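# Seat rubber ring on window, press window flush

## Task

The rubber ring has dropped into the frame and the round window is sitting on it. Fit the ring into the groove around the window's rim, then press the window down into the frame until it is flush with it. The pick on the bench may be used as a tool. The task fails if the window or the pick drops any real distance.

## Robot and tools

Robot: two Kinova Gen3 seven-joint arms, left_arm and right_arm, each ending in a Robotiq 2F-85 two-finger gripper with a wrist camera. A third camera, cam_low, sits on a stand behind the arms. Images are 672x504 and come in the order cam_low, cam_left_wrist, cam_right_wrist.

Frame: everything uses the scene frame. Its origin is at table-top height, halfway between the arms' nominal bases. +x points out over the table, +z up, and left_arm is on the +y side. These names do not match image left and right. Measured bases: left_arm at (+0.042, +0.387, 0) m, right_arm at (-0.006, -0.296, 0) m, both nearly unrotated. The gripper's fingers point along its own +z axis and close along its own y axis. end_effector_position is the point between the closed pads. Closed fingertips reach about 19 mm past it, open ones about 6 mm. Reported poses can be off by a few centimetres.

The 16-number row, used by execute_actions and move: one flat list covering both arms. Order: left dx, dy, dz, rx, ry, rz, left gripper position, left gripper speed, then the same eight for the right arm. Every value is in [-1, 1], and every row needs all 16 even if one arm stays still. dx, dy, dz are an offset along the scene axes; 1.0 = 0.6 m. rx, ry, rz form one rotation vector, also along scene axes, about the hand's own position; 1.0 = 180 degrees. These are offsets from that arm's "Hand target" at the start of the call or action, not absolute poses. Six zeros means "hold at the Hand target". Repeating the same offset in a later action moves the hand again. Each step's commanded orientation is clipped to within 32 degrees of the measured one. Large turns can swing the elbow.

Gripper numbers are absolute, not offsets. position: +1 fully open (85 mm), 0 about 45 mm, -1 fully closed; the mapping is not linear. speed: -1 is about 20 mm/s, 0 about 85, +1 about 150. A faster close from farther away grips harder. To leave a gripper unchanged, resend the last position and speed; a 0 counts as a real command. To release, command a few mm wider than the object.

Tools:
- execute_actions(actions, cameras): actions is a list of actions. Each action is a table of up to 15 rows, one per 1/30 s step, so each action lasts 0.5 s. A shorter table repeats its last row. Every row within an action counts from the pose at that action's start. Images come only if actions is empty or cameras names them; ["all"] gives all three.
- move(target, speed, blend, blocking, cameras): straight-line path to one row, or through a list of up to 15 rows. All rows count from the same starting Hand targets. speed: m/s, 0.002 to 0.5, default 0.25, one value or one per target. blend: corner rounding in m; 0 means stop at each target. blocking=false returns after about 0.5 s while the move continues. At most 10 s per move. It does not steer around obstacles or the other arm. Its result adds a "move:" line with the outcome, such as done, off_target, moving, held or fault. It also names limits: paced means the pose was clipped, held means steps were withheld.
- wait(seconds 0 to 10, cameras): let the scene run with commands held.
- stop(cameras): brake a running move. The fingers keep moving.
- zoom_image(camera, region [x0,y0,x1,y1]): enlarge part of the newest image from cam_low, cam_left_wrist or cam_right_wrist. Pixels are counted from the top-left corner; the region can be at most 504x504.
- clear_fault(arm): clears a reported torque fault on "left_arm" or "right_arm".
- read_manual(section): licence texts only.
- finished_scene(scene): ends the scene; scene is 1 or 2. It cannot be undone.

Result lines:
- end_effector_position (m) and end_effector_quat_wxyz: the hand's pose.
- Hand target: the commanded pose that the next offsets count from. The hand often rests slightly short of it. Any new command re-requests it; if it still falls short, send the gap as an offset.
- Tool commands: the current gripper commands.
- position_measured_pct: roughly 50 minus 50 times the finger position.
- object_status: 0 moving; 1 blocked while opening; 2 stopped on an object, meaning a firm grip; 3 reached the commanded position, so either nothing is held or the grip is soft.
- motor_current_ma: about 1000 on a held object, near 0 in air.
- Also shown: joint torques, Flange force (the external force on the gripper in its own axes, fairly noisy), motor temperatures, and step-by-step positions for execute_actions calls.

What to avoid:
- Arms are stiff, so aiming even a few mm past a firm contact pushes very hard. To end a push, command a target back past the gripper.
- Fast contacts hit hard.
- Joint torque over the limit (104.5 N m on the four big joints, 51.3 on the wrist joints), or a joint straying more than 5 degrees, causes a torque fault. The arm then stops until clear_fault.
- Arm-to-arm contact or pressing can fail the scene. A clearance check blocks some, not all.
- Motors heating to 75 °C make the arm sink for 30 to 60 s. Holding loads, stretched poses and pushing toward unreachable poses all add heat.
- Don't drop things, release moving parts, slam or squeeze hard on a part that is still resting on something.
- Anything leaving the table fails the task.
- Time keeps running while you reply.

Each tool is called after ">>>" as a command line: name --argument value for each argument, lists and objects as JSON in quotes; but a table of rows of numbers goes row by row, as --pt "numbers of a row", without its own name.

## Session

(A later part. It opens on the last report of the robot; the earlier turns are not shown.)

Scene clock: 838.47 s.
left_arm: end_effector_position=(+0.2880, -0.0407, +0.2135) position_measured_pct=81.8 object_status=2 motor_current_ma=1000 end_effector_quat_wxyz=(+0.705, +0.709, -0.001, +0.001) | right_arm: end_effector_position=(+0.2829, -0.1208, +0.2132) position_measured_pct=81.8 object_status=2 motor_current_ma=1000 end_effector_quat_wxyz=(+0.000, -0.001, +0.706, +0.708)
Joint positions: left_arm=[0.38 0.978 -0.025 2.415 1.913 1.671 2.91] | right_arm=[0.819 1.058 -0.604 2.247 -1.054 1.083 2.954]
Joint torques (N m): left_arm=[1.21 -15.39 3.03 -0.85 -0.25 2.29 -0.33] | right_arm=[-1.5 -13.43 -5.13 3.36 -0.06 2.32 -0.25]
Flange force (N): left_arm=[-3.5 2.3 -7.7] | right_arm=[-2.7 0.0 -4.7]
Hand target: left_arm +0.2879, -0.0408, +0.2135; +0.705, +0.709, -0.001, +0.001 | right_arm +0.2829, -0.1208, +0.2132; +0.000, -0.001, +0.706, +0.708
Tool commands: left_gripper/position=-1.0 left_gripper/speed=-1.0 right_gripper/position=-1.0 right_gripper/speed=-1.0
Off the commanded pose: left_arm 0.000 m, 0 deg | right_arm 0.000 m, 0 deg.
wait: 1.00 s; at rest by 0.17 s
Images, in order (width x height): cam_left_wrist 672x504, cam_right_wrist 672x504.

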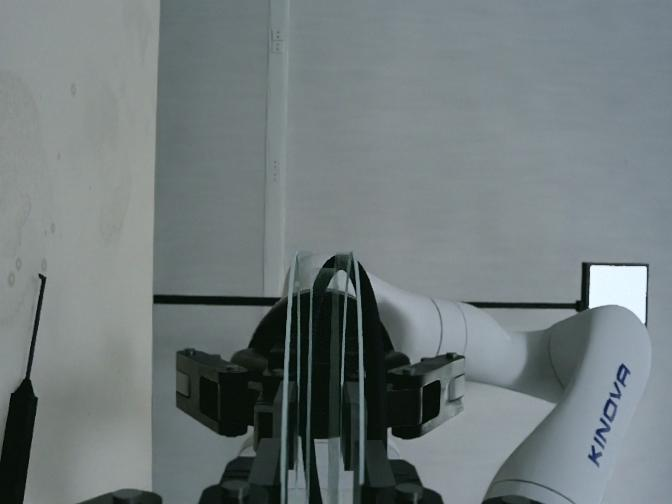

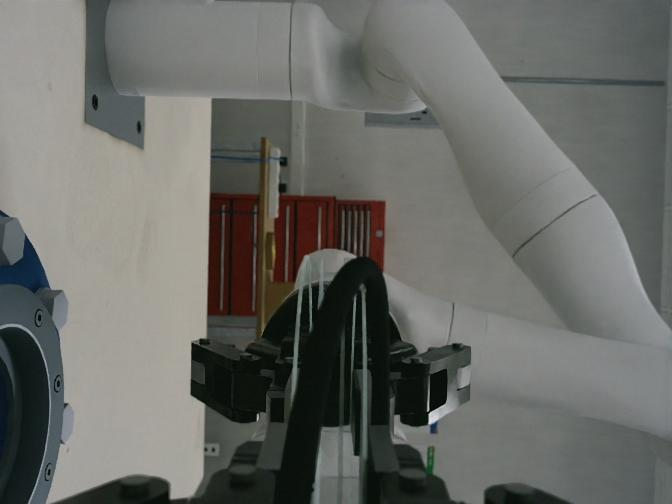

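>>> move --pt "0 0 0 0 0 0 -0.3 -0.5 0 0 0 0 0 0 -1 -1" --pt "0 0.2 0 0 0 0 -0.3 -0.5 0 0 0 0 0 0 -1 -1" --pt "0 0.2 0.15 0.5 0 0 -0.66 0 0 0 0 0 0 0 -1 -1" --speed '[0.03,0.08,0.2]' --cameras '["cam_left_wrist"]'

Scene clock: 851.00 s.
left_arm: end_effector_position=(+0.2880, +0.0793, +0.3035) position_measured_pct=83.1 object_status=0 motor_current_ma=0 end_effector_quat_wxyz=(-0.003, +1.000, -0.001, +0.000) | right_arm: end_effector_position=(+0.2829, -0.1208, +0.2132) position_measured_pct=81.8 object_status=2 motor_current_ma=1000 end_effector_quat_wxyz=(+0.000, -0.001, +0.706, +0.708)
Joint positions: left_arm=[0.982 0.221 -0.171 1.61 0.035 1.318 5.505] | right_arm=[0.819 1.058 -0.604 2.247 -1.054 1.083 2.954]
Joint torques (N m): left_arm=[-0.06 -12.49 -0.38 -9.85 -0.13 -0.3 -0.11] | right_arm=[0.99 -13.57 -4.25 2.07 -0.37 3.02 -0.13]
Flange force (N): left_arm=[-3.3 -3.2 1.7] | right_arm=[-1.7 -0.7 3.3]
Hand target: left_arm +0.2880, +0.0793, +0.3035; -0.003, +1.000, -0.001, +0.000 | right_arm +0.2829, -0.1208, +0.2132; +0.000, -0.001, +0.706, +0.708
Off the commanded pose: left_arm 0.000 m, 0 deg | right_arm 0.000 m, 0 deg.
move: done
Images, in order (width x height): cam_left_wrist 672x504.

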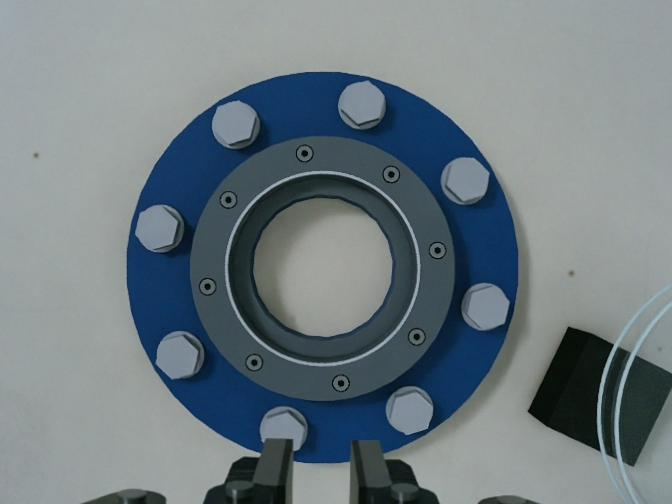

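>>> move --target '[-0.0933,-0.26,0.02,0,0,0,-0.66,0,0,0,0,0,0,0,-1,-1]' --cameras '["cam_left_wrist"]'

Scene clock: 854.73 s.
left_arm: end_effector_position=(+0.2320, -0.0767, +0.3155) position_measured_pct=83.1 object_status=3 motor_current_ma=0 end_effector_quat_wxyz=(-0.003, +1.000, -0.001, +0.000) | right_arm: end_effector_position=(+0.2829, -0.1208, +0.2132) position_measured_pct=81.8 object_status=2 motor_current_ma=1000 end_effector_quat_wxyz=(+0.000, -0.001, +0.706, +0.708)
Joint positions: left_arm=[1.189 0.467 -0.077 1.21 0.033 1.47 5.816] | right_arm=[0.819 1.058 -0.604 2.247 -1.054 1.083 2.954]
Joint torques (N m): left_arm=[-0.1 -17.25 -0.25 -9.67 -0.12 -0.25 -0.12] | right_arm=[0.98 -13.6 -4.22 2.09 -0.38 3.05 -0.17]
Flange force (N): left_arm=[-2.2 -4.0 1.2] | right_arm=[-1.6 -0.8 3.4]
Hand target: left_arm +0.2320, -0.0768, +0.3155; -0.003, +1.000, -0.001, +0.000 | right_arm +0.2829, -0.1208, +0.2132; +0.000, -0.001, +0.706, +0.708
Off the commanded pose: left_arm 0.000 m, 0 deg | right_arm 0.000 m, 0 deg.
move: done
Images, in order (width x height): cam_left_wrist 672x504.

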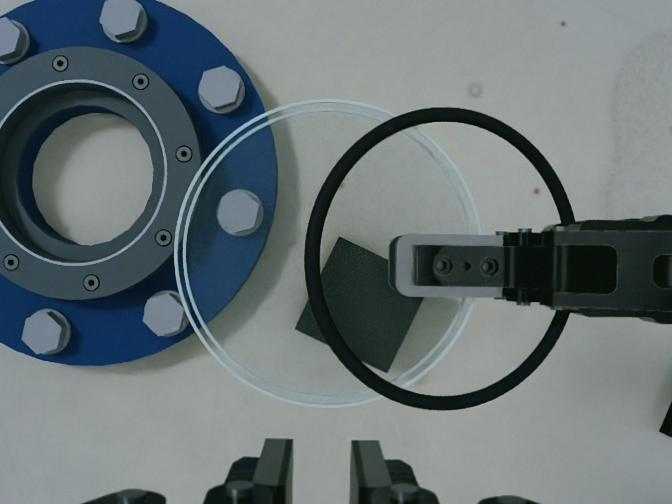

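>>> move --pt "0.05 0.05 0 0 0 0.25 -0.66 0 0 0 0 0 0 0 -1 -1" --pt "0.172 -0.0688 -0.06 0 0 0.5 -0.66 0 0 0 0 0 0 0 -1 -1" --speed 0.2 --cameras '["cam_left_wrist"]'

Scene clock: 870.00 s.
left_arm: end_effector_position=(+0.3352, -0.1180, +0.2795) position_measured_pct=83.1 object_status=3 motor_current_ma=0 end_effector_quat_wxyz=(-0.002, +0.708, +0.706, -0.002) | right_arm: end_effector_position=(+0.2829, -0.1208, +0.2132) position_measured_pct=81.8 object_status=2 motor_current_ma=1000 end_effector_quat_wxyz=(+0.000, -0.001, +0.706, +0.708)
Joint positions: left_arm=[1.174 0.717 -0.39 0.919 0.257 1.548 7.138] | right_arm=[0.819 1.058 -0.604 2.247 -1.054 1.083 2.954]
Joint torques (N m): left_arm=[-0.07 -21.66 -1.67 -9.9 -0.08 -0.18 0.1] | right_arm=[0.98 -13.61 -4.24 2.17 -0.35 3.01 -0.17]
Flange force (N): left_arm=[6.1 -3.5 3.0] | right_arm=[-1.8 -0.9 3.3]
Hand target: left_arm +0.3352, -0.1180, +0.2795; -0.002, +0.708, +0.706, -0.002 | right_arm +0.2829, -0.1208, +0.2132; +0.000, -0.001, +0.706, +0.708
Off the commanded pose: left_arm 0.000 m, 0 deg | right_arm 0.000 m, 0 deg.
move: done
Images, in order (width x height): cam_left_wrist 672x504.

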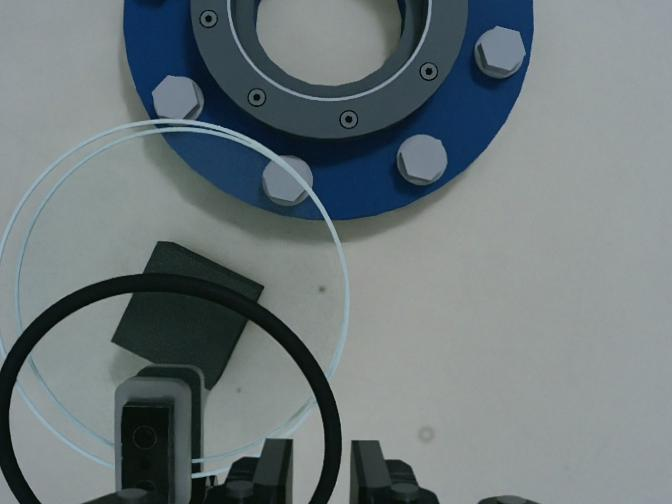

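>>> move --pt "0.0045 -0.0133 0 0 0 0 -0.66 0 0 0 0 0 0 0 -1 -1" --pt "0.0045 -0.0133 -0.0792 0 0 0 -0.66 0 0 0 0 0 0 0 -1 -1" --speed '[0.1,0.06]' --cameras '["cam_left_wrist","cam_right_wrist"]'

Scene clock: 881.20 s.
left_arm: end_effector_position=(+0.3379, -0.1260, +0.2321) position_measured_pct=83.1 object_status=3 motor_current_ma=0 end_effector_quat_wxyz=(-0.002, +0.708, +0.706, -0.002) | right_arm: end_effector_position=(+0.2829, -0.1208, +0.2132) position_measured_pct=81.8 object_status=2 motor_current_ma=1000 end_effector_quat_wxyz=(-0.001, -0.001, +0.706, +0.708)
Joint positions: left_arm=[1.183 0.757 -0.387 0.998 0.269 1.433 7.127] | right_arm=[0.819 1.058 -0.604 2.247 -1.054 1.083 2.954]
Joint torques (N m): left_arm=[1.99 -18.7 0.11 -3.76 0.23 3.91 -0.12] | right_arm=[5.8 -14.9 -3.3 -2.65 -3.31 3.82 -0.02]
Flange force (N): left_arm=[-4.6 6.3 -3.0] | right_arm=[6.9 -5.3 12.9]
Hand target: left_arm +0.3379, -0.1260, +0.2320; -0.002, +0.708, +0.706, -0.002 | right_arm +0.2829, -0.1208, +0.2132; +0.000, -0.001, +0.706, +0.708
Off the commanded pose: left_arm 0.000 m, 0 deg | right_arm 0.000 m, 0 deg.
move: done
Images, in order (width x height): cam_left_wrist 672x504, cam_right_wrist 672x504.

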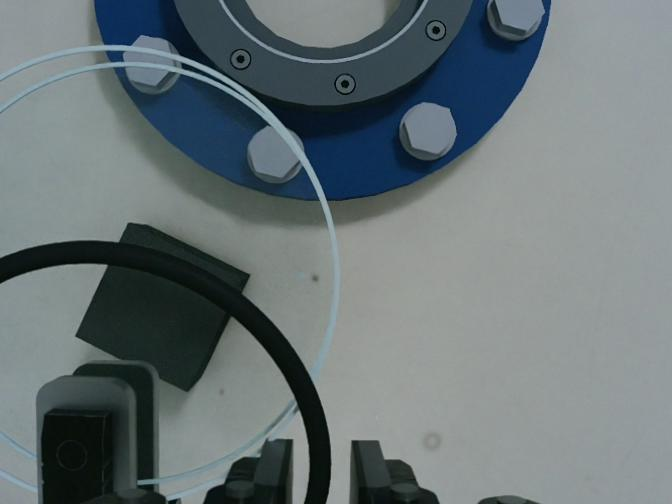

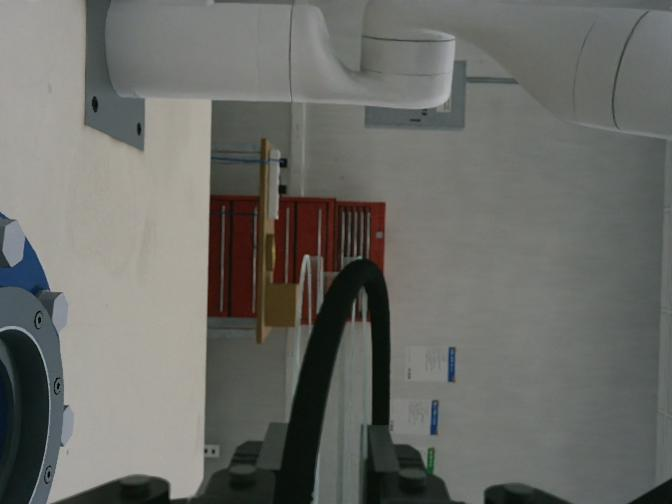

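>>> move --pt "0 0 0.02 0 0 0 -0.78 0 0 0 0 0 0 0 -1 -1" --pt "-0.0013 -0.007 0.02 0 0 0 -0.78 0 0 0 0 0 0 0 -1 -1" --speed 0.08 --cameras '["cam_left_wrist"]'

>>> zoom_image --camera "cam_left_wrist" --region '[200, 300, 440, 504]'

Scene clock: 890.00 s.
left_arm: end_effector_position=(+0.3371, -0.1302, +0.2440) position_measured_pct=89.2 object_status=3 motor_current_ma=0 end_effector_quat_wxyz=(-0.002, +0.708, +0.706, -0.002) | right_arm: end_effector_position=(+0.2829, -0.1208, +0.2132) position_measured_pct=81.8 object_status=2 motor_current_ma=1000 end_effector_quat_wxyz=(+0.000, -0.001, +0.706, +0.708)
Joint positions: left_arm=[1.181 0.76 -0.386 0.951 0.268 1.474 7.139] | right_arm=[0.819 1.058 -0.604 2.247 -1.054 1.083 2.954]
Joint torques (N m): left_arm=[-0.13 -22.09 -1.73 -9.79 -0.11 -0.33 -0.12] | right_arm=[0.95 -13.58 -4.23 2.11 -0.33 3.04 -0.17]
Flange force (N): left_arm=[5.5 -3.7 1.9] | right_arm=[-1.6 -0.8 3.5]
Hand target: left_arm +0.3371, -0.1302, +0.2440; -0.002, +0.708, +0.706, -0.002 | right_arm +0.2829, -0.1208, +0.2132; +0.000, -0.001, +0.706, +0.708
Off the commanded pose: left_arm 0.000 m, 0 deg | right_arm 0.000 m, 0 deg.
move: done
Images, in order (width x height): cam_left_wrist 672x504.

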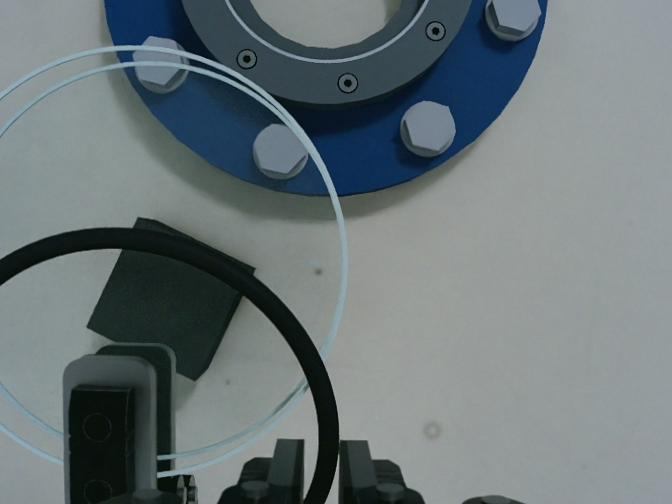

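Scaled by 2.100.

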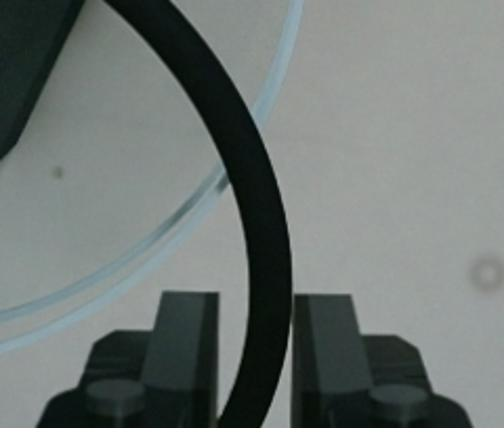

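>>> move --pt "0.0008 0 -0.019 0 0 0 -0.78 0 0 0 0 0 0 0 -1 -1" --speed 0.05 --cameras '["cam_left_wrist"]'

>>> zoom_image --camera "cam_left_wrist" --region '[200, 300, 440, 504]'

Scene clock: 895.03 s.
left_arm: end_effector_position=(+0.3376, -0.1302, +0.2326) position_measured_pct=89.2 object_status=3 motor_current_ma=0 end_effector_quat_wxyz=(-0.002, +0.708, +0.706, -0.002) | right_arm: end_effector_position=(+0.2829, -0.1208, +0.2132) position_measured_pct=81.8 object_status=2 motor_current_ma=1000 end_effector_quat_wxyz=(+0.000, -0.001, +0.706, +0.708)
Joint positions: left_arm=[1.183 0.766 -0.385 0.978 0.271 1.444 7.134] | right_arm=[0.819 1.058 -0.604 2.247 -1.054 1.083 2.954]
Joint torques (N m): left_arm=[-0.07 -21.96 -1.74 -9.7 -0.11 -0.14 -0.12] | right_arm=[0.94 -13.6 -4.23 2.1 -0.39 2.98 -0.16]
Flange force (N): left_arm=[6.0 -3.9 2.0] | right_arm=[-1.7 -0.7 3.2]
Hand target: left_arm +0.3376, -0.1302, +0.2326; -0.002, +0.708, +0.706, -0.002 | right_arm +0.2829, -0.1208, +0.2132; +0.000, -0.001, +0.706, +0.708
Off the commanded pose: left_arm 0.000 m, 0 deg | right_arm 0.000 m, 0 deg.
move: done
Images, in order (width x height): cam_left_wrist 672x504.

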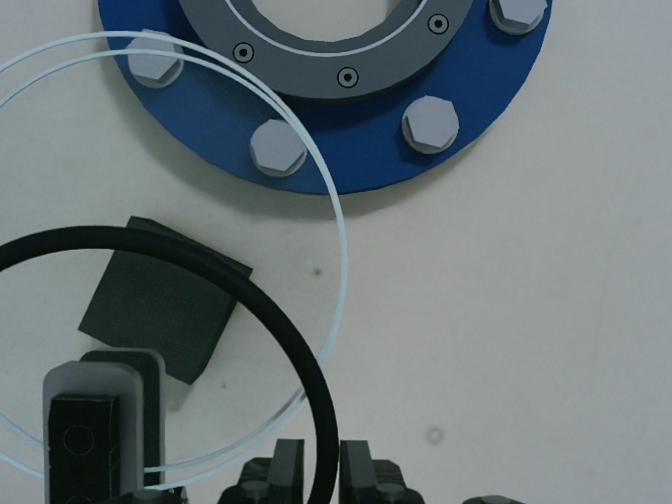

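Scaled by 2.100.

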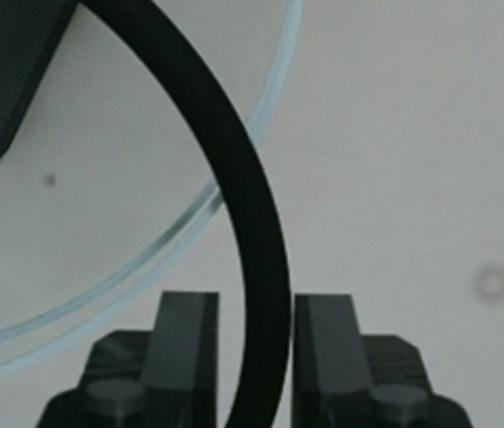

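>>> move --pt "0.002 0 0 0 0 0 -0.78 0 0 0 0 0 0 0 -1 -1" --pt "0.002 0 -0.009 0 0 0 -0.78 0 0 0 0 0 0 0 -1 -1" --speed 0.04 --cameras '["cam_left_wrist"]'

>>> zoom_image --camera "cam_left_wrist" --region '[200, 300, 440, 504]'

Scene clock: 902.83 s.
left_arm: end_effector_position=(+0.3388, -0.1302, +0.2273) position_measured_pct=89.2 object_status=3 motor_current_ma=0 end_effector_quat_wxyz=(-0.002, +0.708, +0.706, -0.002) | right_arm: end_effector_position=(+0.2829, -0.1208, +0.2132) position_measured_pct=81.8 object_status=2 motor_current_ma=1000 end_effector_quat_wxyz=(+0.000, -0.001, +0.706, +0.708)
Joint positions: left_arm=[1.182 0.77 -0.385 0.987 0.272 1.43 7.131] | right_arm=[0.819 1.058 -0.604 2.247 -1.054 1.083 2.954]
Joint torques (N m): left_arm=[-0.01 -22.01 -1.77 -9.83 -0.11 -0.17 -0.14] | right_arm=[1.01 -13.56 -4.25 2.13 -0.33 3.01 -0.19]
Flange force (N): left_arm=[6.5 -4.1 2.1] | right_arm=[-1.7 -0.7 3.5]
Hand target: left_arm +0.3388, -0.1302, +0.2272; -0.002, +0.708, +0.706, -0.002 | right_arm +0.2829, -0.1208, +0.2132; +0.000, -0.001, +0.706, +0.708
Off the commanded pose: left_arm 0.000 m, 0 deg | right_arm 0.000 m, 0 deg.
move: done
Images, in order (width x height): cam_left_wrist 672x504.

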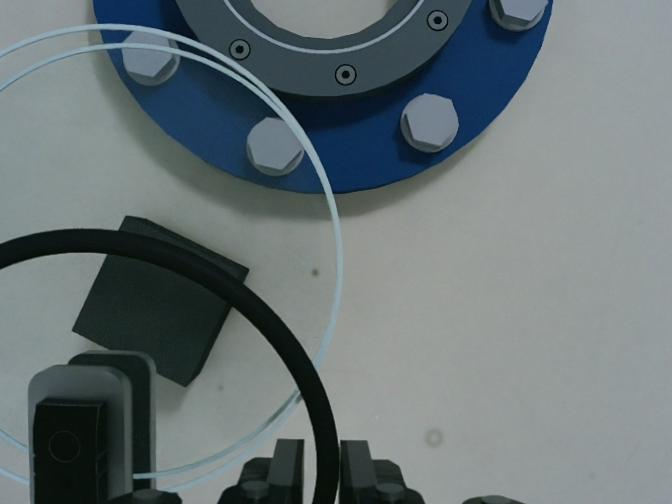

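Scaled by 2.100.

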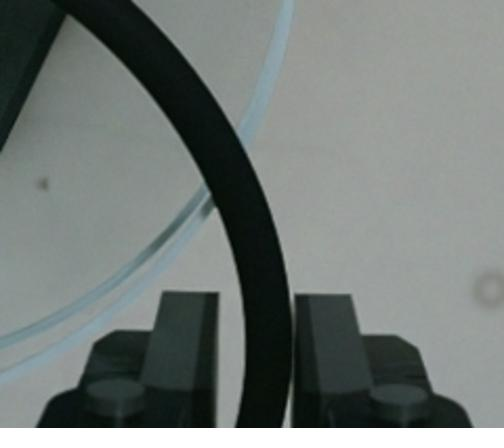

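>>> move --target '[0.0012,0,-0.0015,0,0,0,-0.97,-0.5,0,0,0,0,0,0,-1,-1]' --speed 0.04 --cameras '["cam_left_wrist"]'

>>> zoom_image --camera "cam_left_wrist" --region '[200, 300, 440, 504]'

Scene clock: 908.93 s.
left_arm: end_effector_position=(+0.3395, -0.1302, +0.2263) position_measured_pct=96.1 object_status=0 motor_current_ma=1000 end_effector_quat_wxyz=(-0.002, +0.708, +0.706, -0.002) | right_arm: end_effector_position=(+0.2829, -0.1208, +0.2132) position_measured_pct=81.8 object_status=2 motor_current_ma=1000 end_effector_quat_wxyz=(+0.000, -0.001, +0.706, +0.708)
Joint positions: left_arm=[1.181 0.772 -0.385 0.987 0.272 1.429 7.129] | right_arm=[0.819 1.058 -0.604 2.247 -1.054 1.083 2.954]
Joint torques (N m): left_arm=[-0.09 -21.97 -1.76 -9.61 -0.1 -0.19 -0.12] | right_arm=[0.96 -13.6 -4.3 2.11 -0.4 3.02 -0.11]
Flange force (N): left_arm=[5.7 -3.7 1.6] | right_arm=[-1.7 -0.8 3.0]
Hand target: left_arm +0.3395, -0.1302, +0.2263; -0.002, +0.708, +0.706, -0.002 | right_arm +0.2829, -0.1208, +0.2132; +0.000, -0.001, +0.706, +0.708
Off the commanded pose: left_arm 0.000 m, 0 deg | right_arm 0.000 m, 0 deg.
move: done
Images, in order (width x height): cam_left_wrist 672x504.

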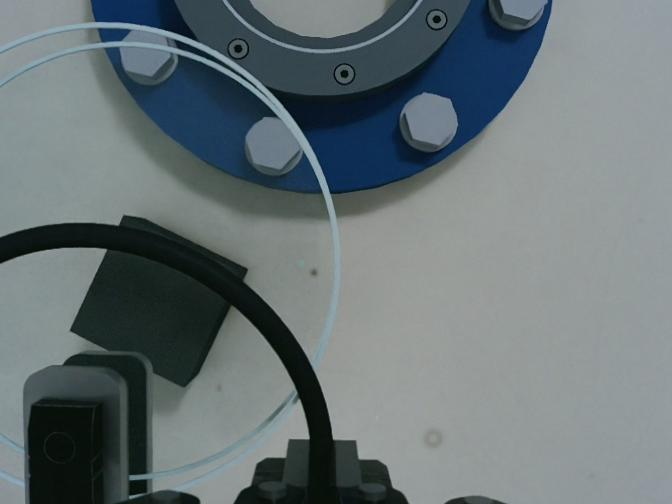

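Scaled by 2.100.

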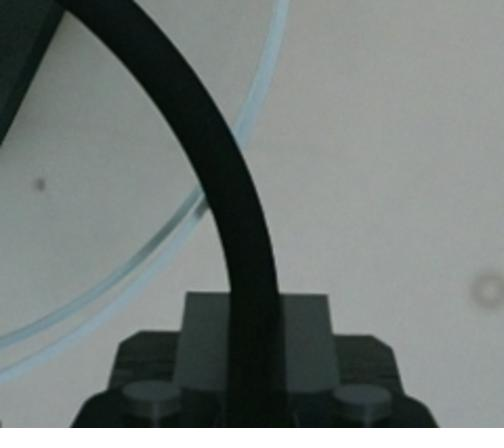

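>>> move --pt "0.0248 0.0208 0.0053 0 0 0 -0.97 -0.5 0 0 0 0 0 0 -1 -1" --pt "0.0392 0.0583 0.0053 0 0 0 -0.97 -0.5 0 0 0 0 0 0 -1 -1" --pt "0.0415 0.0962 0.0053 0 0 0.0278 -0.97 -0.5 0 0 0 0 0 0 -1 -1" --speed 0.05 --blend 0.005 --cameras '["cam_left_wrist"]'

Scene clock: 919.37 s.
left_arm: end_effector_position=(+0.3644, -0.0725, +0.2295) position_measured_pct=96.1 object_status=2 motor_current_ma=1000 end_effector_quat_wxyz=(-0.002, +0.677, +0.736, -0.002) | right_arm: end_effector_position=(+0.2829, -0.1208, +0.2132) position_measured_pct=81.8 object_status=2 motor_current_ma=1000 end_effector_quat_wxyz=(+0.000, -0.001, +0.706, +0.708)
Joint positions: left_arm=[1.133 0.683 -0.42 1.155 0.271 1.359 7.099] | right_arm=[0.819 1.058 -0.604 2.247 -1.054 1.083 2.954]
Joint torques (N m): left_arm=[-0.23 -20.31 -2.04 -9.76 -0.21 -0.27 -0.09] | right_arm=[0.95 -13.56 -4.28 2.13 -0.32 3.02 -0.16]
Flange force (N): left_arm=[5.8 -4.0 1.7] | right_arm=[-1.7 -0.7 3.3]
Hand target: left_arm +0.3644, -0.0725, +0.2295; -0.002, +0.677, +0.736, -0.002 | right_arm +0.2829, -0.1208, +0.2132; +0.000, -0.001, +0.706, +0.708
Off the commanded pose: left_arm 0.000 m, 0 deg | right_arm 0.000 m, 0 deg.
move: done
Images, in order (width x height): cam_left_wrist 672x504.

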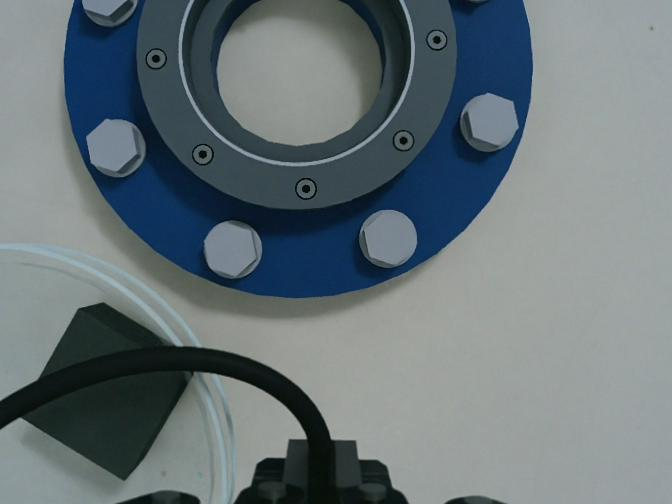

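>>> move --pt "-0.0115 0.043 0 0 0 0.111 -0.97 -0.5 0 0 0 0 0 0 -1 -1" --pt "-0.0372 0.0795 0 0 0 0.222 -0.97 -0.5 0 0 0 0 0 0 -1 -1" --pt "-0.0637 0.1 0 0 0 0.305 -0.97 -0.5 0 0 0 0 0 0 -1 -1" --pt "-0.0947 0.1128 0 0 0 0.389 -0.97 -0.5 0 0 0 0 0 0 -1 -1" --speed 0.05 --blend 0.003 --cameras '["cam_left_wrist","cam_right_wrist"]'

Scene clock: 941.20 s.
left_arm: end_effector_position=(+0.3234, -0.0113, +0.2295) position_measured_pct=96.1 object_status=2 motor_current_ma=1000 end_effector_quat_wxyz=(+0.000, +0.242, +0.970, -0.003) | right_arm: end_effector_position=(+0.2829, -0.1208, +0.2132) position_measured_pct=81.8 object_status=2 motor_current_ma=1000 end_effector_quat_wxyz=(+0.000, -0.001, +0.706, +0.708)
Joint positions: left_arm=[1.334 0.556 -0.688 1.457 0.366 1.255 7.963] | right_arm=[0.819 1.058 -0.604 2.247 -1.054 1.083 2.954]
Joint torques (N m): left_arm=[-1.72 -16.45 -4.36 -7.35 -1.48 0.61 -0.25] | right_arm=[2.61 -13.86 -3.25 1.6 -0.38 3.06 -0.16]
Flange force (N): left_arm=[2.3 -3.4 0.9] | right_arm=[-2.4 -1.0 8.6]
Hand target: left_arm +0.3234, -0.0113, +0.2295; +0.000, +0.242, +0.970, -0.003 (not the last commanded pose) | right_arm +0.2829, -0.1208, +0.2132; +0.000, -0.001, +0.706, +0.708
Off the commanded pose: left_arm 0.017 m, 13 deg | right_arm 0.000 m, 0 deg.
move: off_target (left_arm; path cut at 10 s); path passed 3 of 4 targets
Images, in order (width x height): cam_left_wrist 672x504, cam_right_wrist 672x504.

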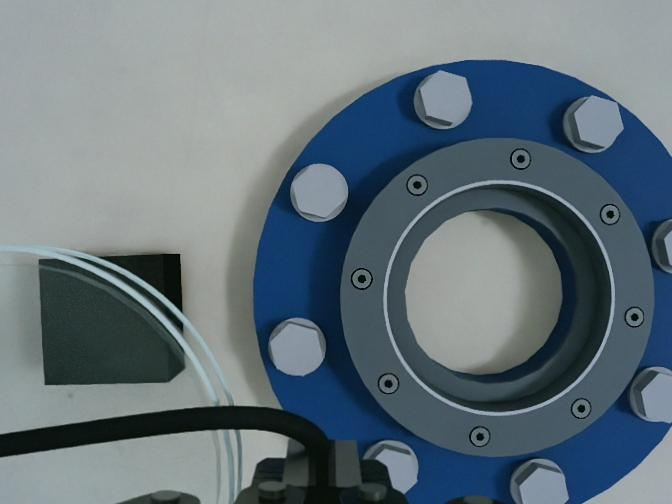

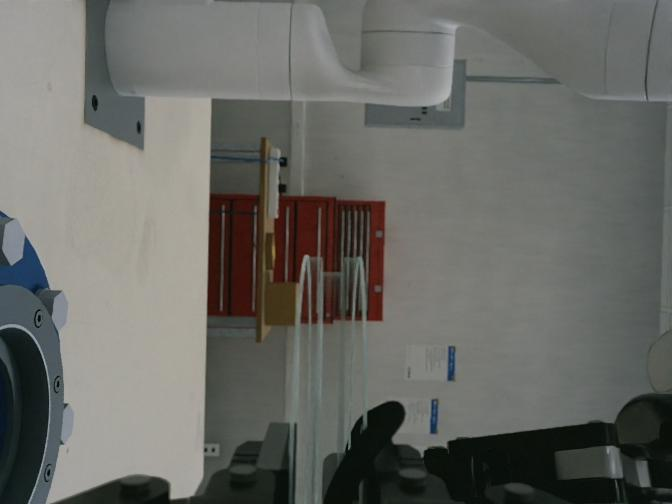

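>>> move --pt "-0.0263 0.0108 0 0 0 0.0722 -0.97 -0.5 0 0 0 0 0 0 -1 -1" --pt "-0.0263 0.0108 0 0 0 0.0722 -0.86 -1 0 0 0 0 0 0 -1 -1" --speed 0.05 --cameras '["cam_left_wrist"]'

Scene clock: 948.23 s.
left_arm: end_effector_position=(+0.3076, -0.0048, +0.2295) position_measured_pct=92.6 object_status=3 motor_current_ma=120 end_effector_quat_wxyz=(+0.000, +0.130, +0.991, -0.003) | right_arm: end_effector_position=(+0.2829, -0.1208, +0.2132) position_measured_pct=81.8 object_status=2 motor_current_ma=1000 end_effector_quat_wxyz=(+0.000, -0.001, +0.706, +0.708)
Joint positions: left_arm=[1.404 0.538 -0.751 1.509 0.384 1.242 8.183] | right_arm=[0.819 1.058 -0.604 2.247 -1.054 1.083 2.954]
Joint torques (N m): left_arm=[-1.86 -15.51 -4.7 -6.2 -1.94 1.3 -0.14] | right_arm=[3.55 -14.04 -2.71 0.81 -0.7 2.93 -0.15]
Flange force (N): left_arm=[1.2 -4.6 1.1] | right_arm=[-1.5 -1.0 10.8]
Hand target: left_arm +0.3076, -0.0049, +0.2295; +0.000, +0.130, +0.991, -0.003 | right_arm +0.2829, -0.1208, +0.2132; +0.000, -0.001, +0.706, +0.708
Off the commanded pose: left_arm 0.000 m, 0 deg | right_arm 0.000 m, 0 deg.
move: done
Images, in order (width x height): cam_left_wrist 672x504.

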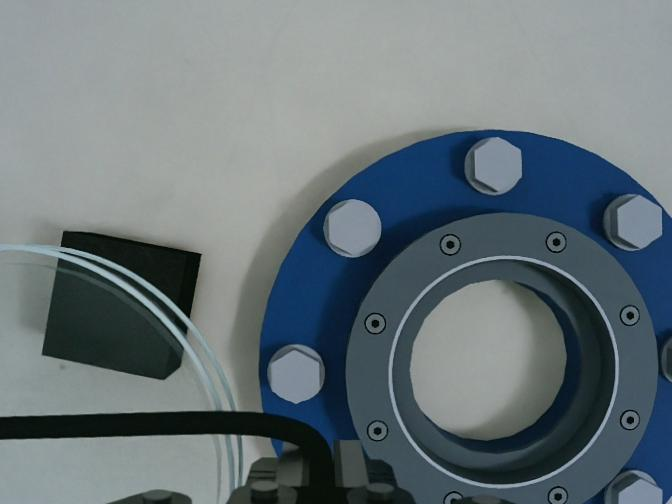

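>>> move --pt "-0.0443 0.0038 -0.006 0 0 0.111 -0.86 -1 0 0 0 0 0 0 -1 -1" --pt "-0.0873 -0.0077 -0.011 0 0 0.222 -0.86 -1 0 0 0 0 0 0 -1 -1" --speed 0.04 --blend '[0.003,0]' --cameras '["cam_left_wrist"]'

>>> move --pt "-0.0365 -0.0257 -0.01 0 0 0.111 -0.86 -1 0 0 0 0 0 0 -1 -1" --speed 0.04 --cameras '["cam_left_wrist","cam_right_wrist"]'

Scene clock: 963.67 s.
left_arm: end_effector_position=(+0.2552, -0.0095, +0.2229) position_measured_pct=92.6 object_status=3 motor_current_ma=120 end_effector_quat_wxyz=(+0.001, -0.216, +0.976, -0.003) | right_arm: end_effector_position=(+0.2829, -0.1208, +0.2132) position_measured_pct=81.8 object_status=2 motor_current_ma=1000 end_effector_quat_wxyz=(+0.000, -0.001, +0.706, +0.708)
Joint positions: left_arm=[1.637 0.547 -0.937 1.6 0.463 1.227 8.892] | right_arm=[0.819 1.058 -0.604 2.247 -1.054 1.083 2.954]
Joint torques (N m): left_arm=[1.97 -12.98 -1.06 -0.65 -0.96 5.42 -0.02] | right_arm=[8.22 -14.84 -1.73 -4.98 -4.89 3.09 -0.25]
Flange force (N): left_arm=[-5.0 -12.3 -1.5] | right_arm=[10.2 -3.7 16.2]
Hand target: left_arm +0.2552, -0.0095, +0.2229; +0.001, -0.216, +0.976, -0.003 | right_arm +0.2829, -0.1208, +0.2132; +0.000, -0.001, +0.706, +0.708
Off the commanded pose: left_arm 0.000 m, 0 deg | right_arm 0.000 m, 0 deg.
move: done
Images, in order (width x height): cam_left_wrist 672x504.

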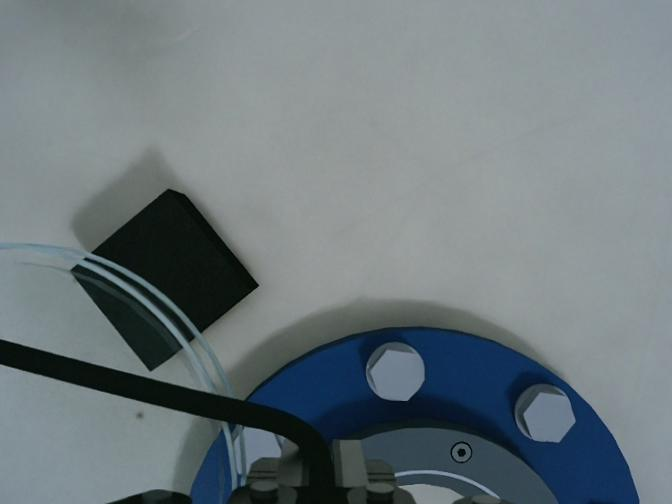

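Scene clock: 968.37 s.
left_arm: end_effector_position=(+0.2333, -0.0249, +0.2169) position_measured_pct=92.6 object_status=3 motor_current_ma=120 end_effector_quat_wxyz=(+0.001, -0.382, +0.924, -0.002) | right_arm: end_effector_position=(+0.2829, -0.1208, +0.2132) position_measured_pct=81.8 object_status=2 motor_current_ma=1000 end_effector_quat_wxyz=(+0.000, -0.001, +0.706, +0.708)
Joint positions: left_arm=[1.731 0.596 -1.019 1.595 0.528 1.246 9.247] | right_arm=[0.819 1.058 -0.604 2.247 -1.054 1.083 2.954]
Joint torques (N m): left_arm=[4.79 -13.34 1.01 -0.81 0.4 5.99 -0.08] | right_arm=[8.3 -14.86 -2 -6.34 -6.09 2.98 -0.3]
Flange force (N): left_arm=[-5.6 -15.1 -2.1] | right_arm=[14.2 -3.9 13.9]
Hand target: left_arm +0.2333, -0.0249, +0.2169; +0.001, -0.382, +0.924, -0.002 | right_arm +0.2829, -0.1208, +0.2132; +0.000, -0.001, +0.706, +0.708
Off the commanded pose: left_arm 0.000 m, 0 deg | right_arm 0.000 m, 0 deg.
move: done
Images, in order (width x height): cam_left_wrist 672x504, cam_right_wrist 672x504.

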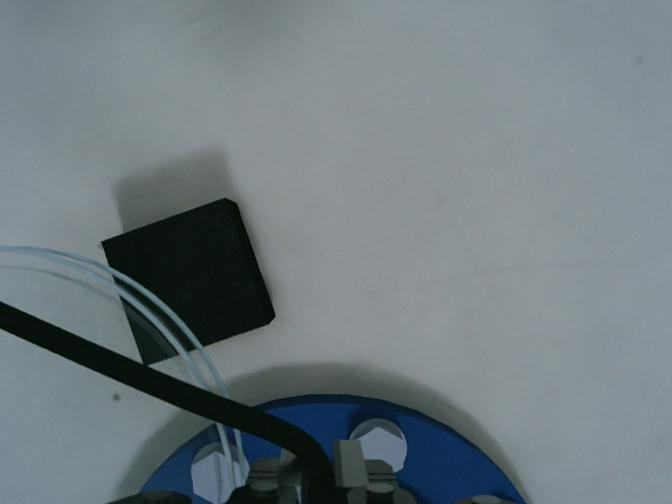

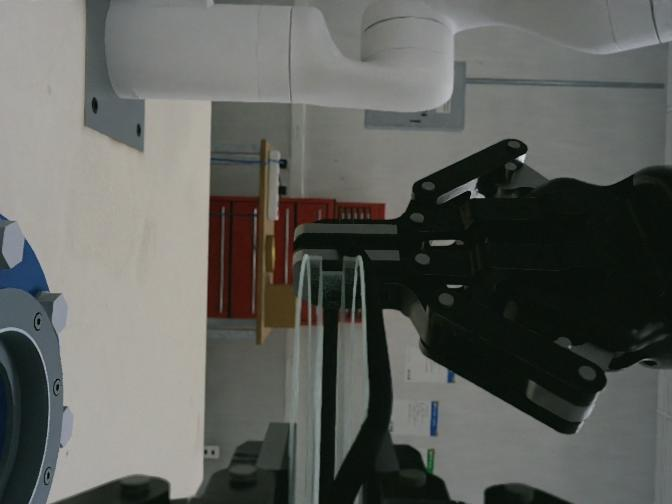

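>>> move --pt "-0.0257 -0.0363 -0.006 0 0 0.111 -0.86 -1 0 0 0 0 0 0 -1 -1" --pt "-0.0372 -0.0793 -0.006 0 0 0.222 -0.86 -1 0 0 0 0 0 0 -1 -1" --speed 0.04 --blend '[0.003,0]' --cameras '["cam_left_wrist","cam_right_wrist"]'

Scene clock: 983.87 s.
left_arm: end_effector_position=(+0.2110, -0.0725, +0.2133) position_measured_pct=92.6 object_status=3 motor_current_ma=120 end_effector_quat_wxyz=(+0.002, -0.675, +0.738, -0.002) | right_arm: end_effector_position=(+0.2829, -0.1208, +0.2132) position_measured_pct=81.8 object_status=2 motor_current_ma=1000 end_effector_quat_wxyz=(+0.000, -0.001, +0.706, +0.708)
Joint positions: left_arm=[1.815 0.742 -1.154 1.471 0.679 1.367 9.952] | right_arm=[0.819 1.058 -0.604 2.247 -1.054 1.083 2.954]
Joint torques (N m): left_arm=[8.83 -16.93 2.09 -6.92 4.1 3.94 -0.01] | right_arm=[4.65 -14.37 -3.56 -5.88 -6.29 1.96 -0.15]
Flange force (N): left_arm=[-8.6 -16.0 0.2] | right_arm=[16.2 -1.4 0.9]
Hand target: left_arm +0.2110, -0.0725, +0.2133; +0.002, -0.675, +0.738, -0.002 | right_arm +0.2829, -0.1208, +0.2132; +0.000, -0.001, +0.706, +0.708
Off the commanded pose: left_arm 0.000 m, 0 deg | right_arm 0.000 m, 0 deg.
move: done
Images, in order (width x height): cam_left_wrist 672x504, cam_right_wrist 672x504.

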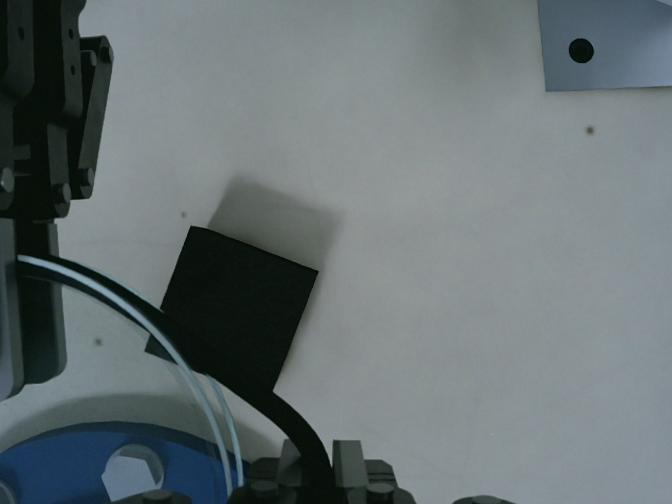

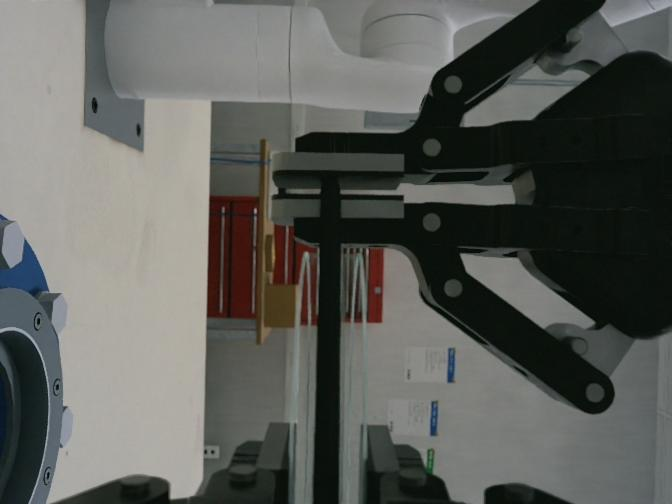

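>>> move --pt "0.0038 -0.0443 0 0 0 0.111 -0.86 -1 0 0 0 0 0 0 -1 -1" --pt "0.0118 -0.0422 0 0 0 0.111 -0.86 -1 0 0 0 0 0 0 -1 -1" --pt "0.0118 -0.0422 0 0 0 0.111 -0.79 -1 0 0 0 0 0 0 -1 -1" --speed '[0.04,0.02,0.02]' --cameras '["cam_left_wrist","cam_right_wrist"]'

Scene clock: 993.83 s.
left_arm: end_effector_position=(+0.2180, -0.0978, +0.2133) position_measured_pct=89.6 object_status=3 motor_current_ma=0 end_effector_quat_wxyz=(-0.002, +0.793, -0.609, +0.001) | right_arm: end_effector_position=(+0.2830, -0.1208, +0.2132) position_measured_pct=81.8 object_status=2 motor_current_ma=1000 end_effector_quat_wxyz=(+0.000, -0.001, +0.706, +0.708)
Joint positions: left_arm=[1.789 0.822 -1.203 1.368 0.755 1.447 10.295] | right_arm=[0.819 1.058 -0.604 2.247 -1.054 1.083 2.954]
Joint torques (N m): left_arm=[-2.26 -17.26 -7.18 -7.78 -0.54 -1.64 -0.13] | right_arm=[-0.25 -13.4 -5.32 4.72 0.85 4.09 -0.18]
Flange force (N): left_arm=[-6.9 5.2 -1.1] | right_arm=[-6.4 -3.0 2.4]
Hand target: left_arm +0.2181, -0.0978, +0.2133; -0.002, +0.793, -0.609, +0.001 | right_arm +0.2829, -0.1208, +0.2132; +0.000, -0.001, +0.706, +0.708
Off the commanded pose: left_arm 0.000 m, 0 deg | right_arm 0.000 m, 0 deg.
move: done
Images, in order (width x height): cam_left_wrist 672x504, cam_right_wrist 672x504.

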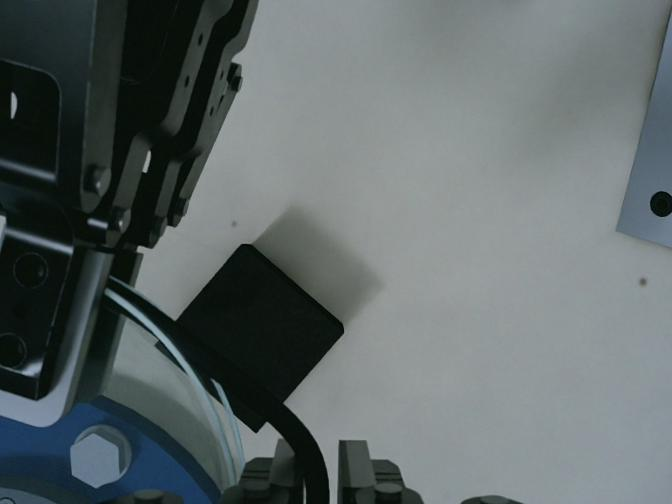

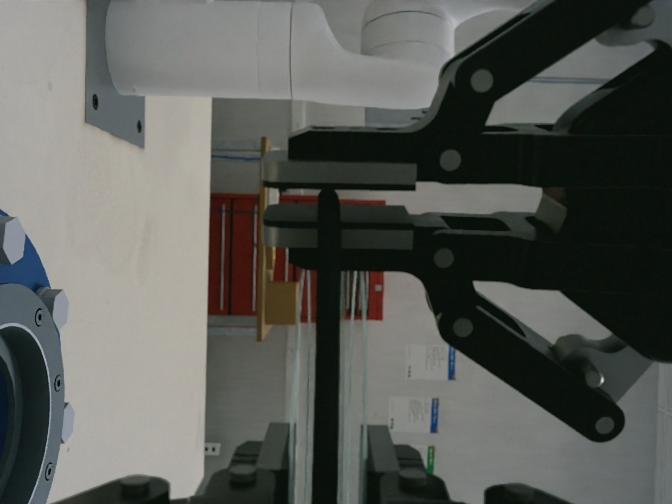

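>>> move --pt "-0.0035 0.0415 0.0083 0 0 -0.111 -0.79 -1 0 0 0 0 0 0 -1 -1" --pt "0 0 0.0167 0 0 0 -0.79 -1 0 0 0 0 0 0 -1 -1" --pt "-0.0035 0.0415 0.025 0 0 -0.111 -0.79 -1 0 0 0 0 0 0 -1 -1" --speed 0.05 --blend '[0.003,0.003,0]' --cameras '["cam_right_wrist"]'

>>> move --pt "0.0035 -0.0415 0.0083 0 0 0.111 -0.79 -1 0 0 0 0 0 0 -1 -1" --pt "0 0 0.0167 0 0 0 -0.79 -1 0 0 0 0 0 0 -1 -1" --speed 0.05 --blend '[0.003,0]' --cameras '["cam_left_wrist","cam_right_wrist"]'

Scene clock: 1011.67 s.
left_arm: end_effector_position=(+0.2163, -0.0763, +0.2276) position_measured_pct=89.6 object_status=3 motor_current_ma=0 end_effector_quat_wxyz=(-0.002, +0.693, -0.721, +0.002) | right_arm: end_effector_position=(+0.2830, -0.1208, +0.2132) position_measured_pct=81.8 object_status=2 motor_current_ma=1000 end_effector_quat_wxyz=(+0.000, -0.001, +0.706, +0.708)
Joint positions: left_arm=[1.8 0.742 -1.168 1.423 0.677 1.413 10.005] | right_arm=[0.819 1.058 -0.603 2.247 -1.054 1.083 2.955]
Joint torques (N m): left_arm=[-2.99 -17.48 -8.18 -6.84 -2.35 -0.28 -0.25] | right_arm=[1.44 -13.7 -3.1 2.69 1.37 2.55 0.09]
Flange force (N): left_arm=[2.6 6.0 3.1] | right_arm=[-5.5 1.6 8.9]
Hand target: left_arm +0.2163, -0.0763, +0.2276; -0.002, +0.693, -0.721, +0.002 (not the last commanded pose) | right_arm +0.2830, -0.1208, +0.2132; +0.000, -0.001, +0.706, +0.708
Off the commanded pose: left_arm 0.004 m, 3 deg | right_arm 0.000 m, 0 deg.
move: off_target (left_arm; path cut at 10 s); path passed 2 of 3 targets
Images, in order (width x height): cam_right_wrist 672x504.

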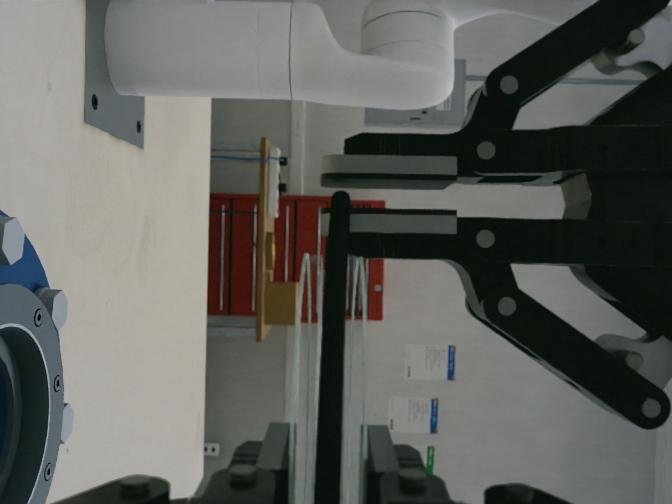

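Scene clock: 1019.00 s.
left_arm: end_effector_position=(+0.2162, -0.0763, +0.2376) position_measured_pct=89.6 object_status=3 motor_current_ma=0 end_effector_quat_wxyz=(-0.002, +0.693, -0.721, +0.002) | right_arm: end_effector_position=(+0.2829, -0.1208, +0.2132) position_measured_pct=81.8 object_status=2 motor_current_ma=1000 end_effector_quat_wxyz=(+0.000, -0.001, +0.706, +0.708)
Joint positions: left_arm=[1.8 0.732 -1.174 1.403 0.667 1.436 10.014] | right_arm=[0.819 1.058 -0.603 2.247 -1.054 1.083 2.955]
Joint torques (N m): left_arm=[-0.06 -16.82 -5.4 -8.08 -0.08 -0.29 -0.4] | right_arm=[1.03 -13.59 -4.22 2.13 -0.39 3.04 -0.19]
Flange force (N): left_arm=[-3.5 2.4 0.9] | right_arm=[-1.7 -0.9 3.5]
Hand target: left_arm +0.2162, -0.0763, +0.2376; -0.002, +0.693, -0.721, +0.002 | right_arm +0.2829, -0.1208, +0.2132; +0.000, -0.001, +0.706, +0.708
Off the commanded pose: left_arm 0.000 m, 0 deg | right_arm 0.000 m, 0 deg.
move: done
Images, in order (width x height): cam_left_wrist 672x504, cam_right_wrist 672x504.

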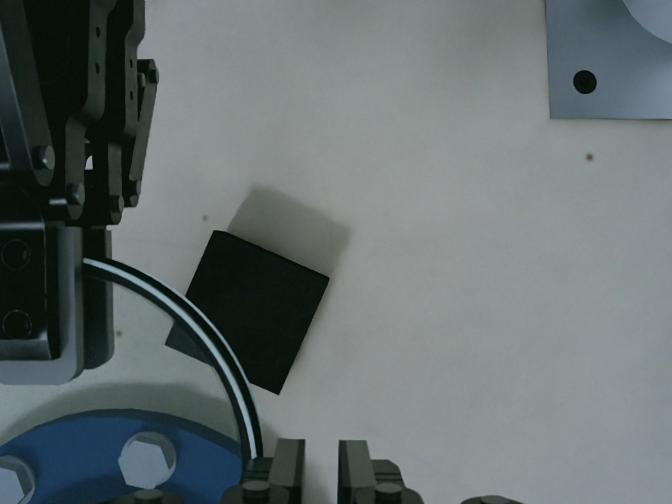

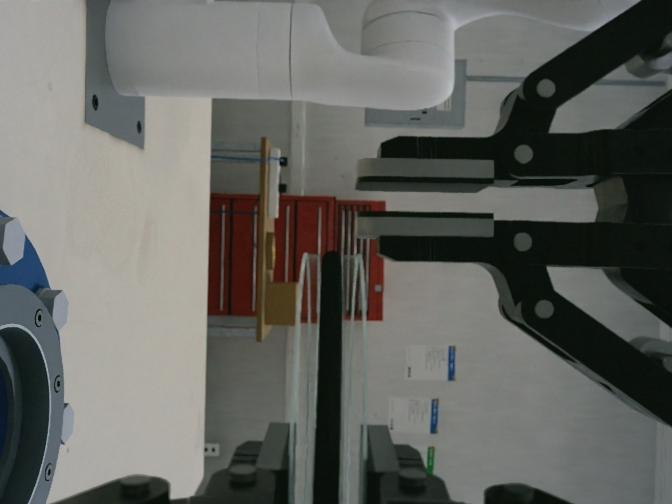

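>>> move --pt "-0.02 0 0.12 0 0 0 -0.79 -1 0 0 0 0 0 0 -1 -1" --pt "0.0263 -0.0033 0.12 0 0 0.495 -0.79 -1 0 0 0 0 0 0 -1 -1" --speed 0.2 --cameras '["cam_left_wrist"]'

Scene clock: 1028.33 s.
left_arm: end_effector_position=(+0.2320, -0.0783, +0.3096) position_measured_pct=89.6 object_status=3 motor_current_ma=0 end_effector_quat_wxyz=(-0.003, +1.000, -0.028, +0.000) | right_arm: end_effector_position=(+0.2829, -0.1208, +0.2132) position_measured_pct=81.8 object_status=2 motor_current_ma=1000 end_effector_quat_wxyz=(+0.000, -0.001, +0.706, +0.708)
Joint positions: left_arm=[1.781 0.838 -1.511 1.195 0.856 1.78 11.462] | right_arm=[0.819 1.058 -0.603 2.247 -1.054 1.083 2.955]
Joint torques (N m): left_arm=[-0.08 -17.55 -6.23 -6.87 -0.13 -0.3 0.02] | right_arm=[0.95 -13.6 -4.29 2.07 -0.4 3.04 -0.17]
Flange force (N): left_arm=[-2.2 -4.3 2.1] | right_arm=[-1.5 -0.9 3.3]
Hand target: left_arm +0.2321, -0.0783, +0.3096; -0.003, +1.000, -0.028, +0.000 | right_arm +0.2829, -0.1208, +0.2132; +0.000, -0.001, +0.706, +0.708
Off the commanded pose: left_arm 0.000 m, 0 deg | right_arm 0.000 m, 0 deg.
move: done
Images, in order (width x height): cam_left_wrist 672x504.

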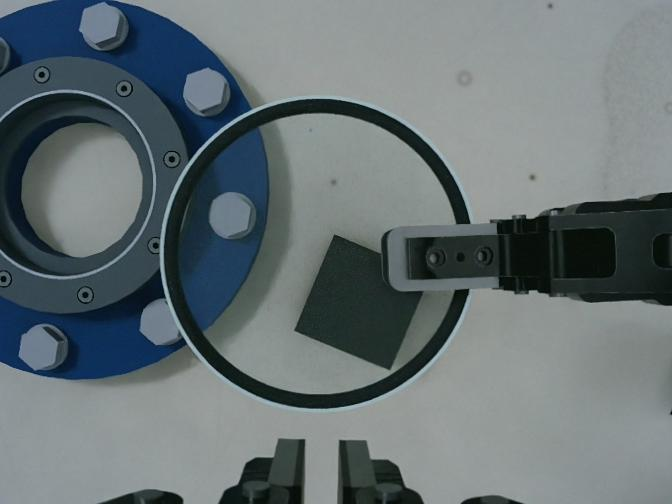

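>>> move --pt "0 0.4 0.05 0 0 0 -0.79 -1 0 0 0 0 0 0 -1 -1" --pt "0 0.4 0.05 0 0 0 -0.79 -1 -0.0595 -0.062 -0.1 -0.0722 0 0 -1 -1" --pt "0 0.4 0.05 0 0 0 -0.79 -1 -0.0595 -0.062 -0.1903 -0.0722 0 0 -1 -1" --speed '[0.25,0.12,0.08]' --cameras '["cam_right_wrist"]'

>>> zoom_image --camera "cam_right_wrist" --region '[150, 200, 520, 504]'

Scene clock: 1069.27 s.
left_arm: end_effector_position=(+0.2320, +0.1617, +0.3396) position_measured_pct=89.6 object_status=3 motor_current_ma=0 end_effector_quat_wxyz=(-0.003, +1.000, -0.028, +0.000) | right_arm: end_effector_position=(+0.2473, -0.1580, +0.0990) position_measured_pct=81.8 object_status=2 motor_current_ma=1000 end_effector_quat_wxyz=(-0.001, -0.001, +0.782, +0.624)
Joint positions: left_arm=[2.126 0.531 -1.954 1.753 0.484 1.602 11.063] | right_arm=[0.851 1.156 -0.442 2.262 -0.931 0.886 3.08]
Joint torques (N m): left_arm=[-0.13 -6.28 -4.31 -9.1 -0.11 -0.29 -0.13] | right_arm=[0.98 -13.94 -3.44 4.05 0.06 3.02 -0.09]
Flange force (N): left_arm=[-1.8 -2.0 2.2] | right_arm=[-2.4 -0.8 3.4]
Hand target: left_arm +0.2320, +0.1617, +0.3396; -0.003, +1.000, -0.028, +0.000 | right_arm +0.2473, -0.1580, +0.0990; -0.001, -0.001, +0.782, +0.624
Off the commanded pose: left_arm 0.000 m, 0 deg | right_arm 0.000 m, 0 deg.
move: done
Images, in order (width x height): cam_right_wrist 672x504.

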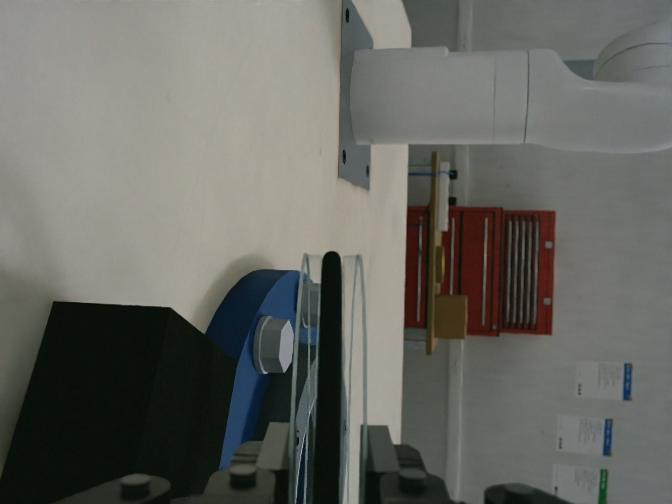

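Scaled by 1.362.

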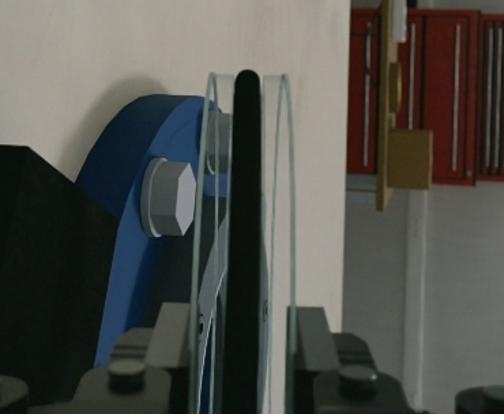

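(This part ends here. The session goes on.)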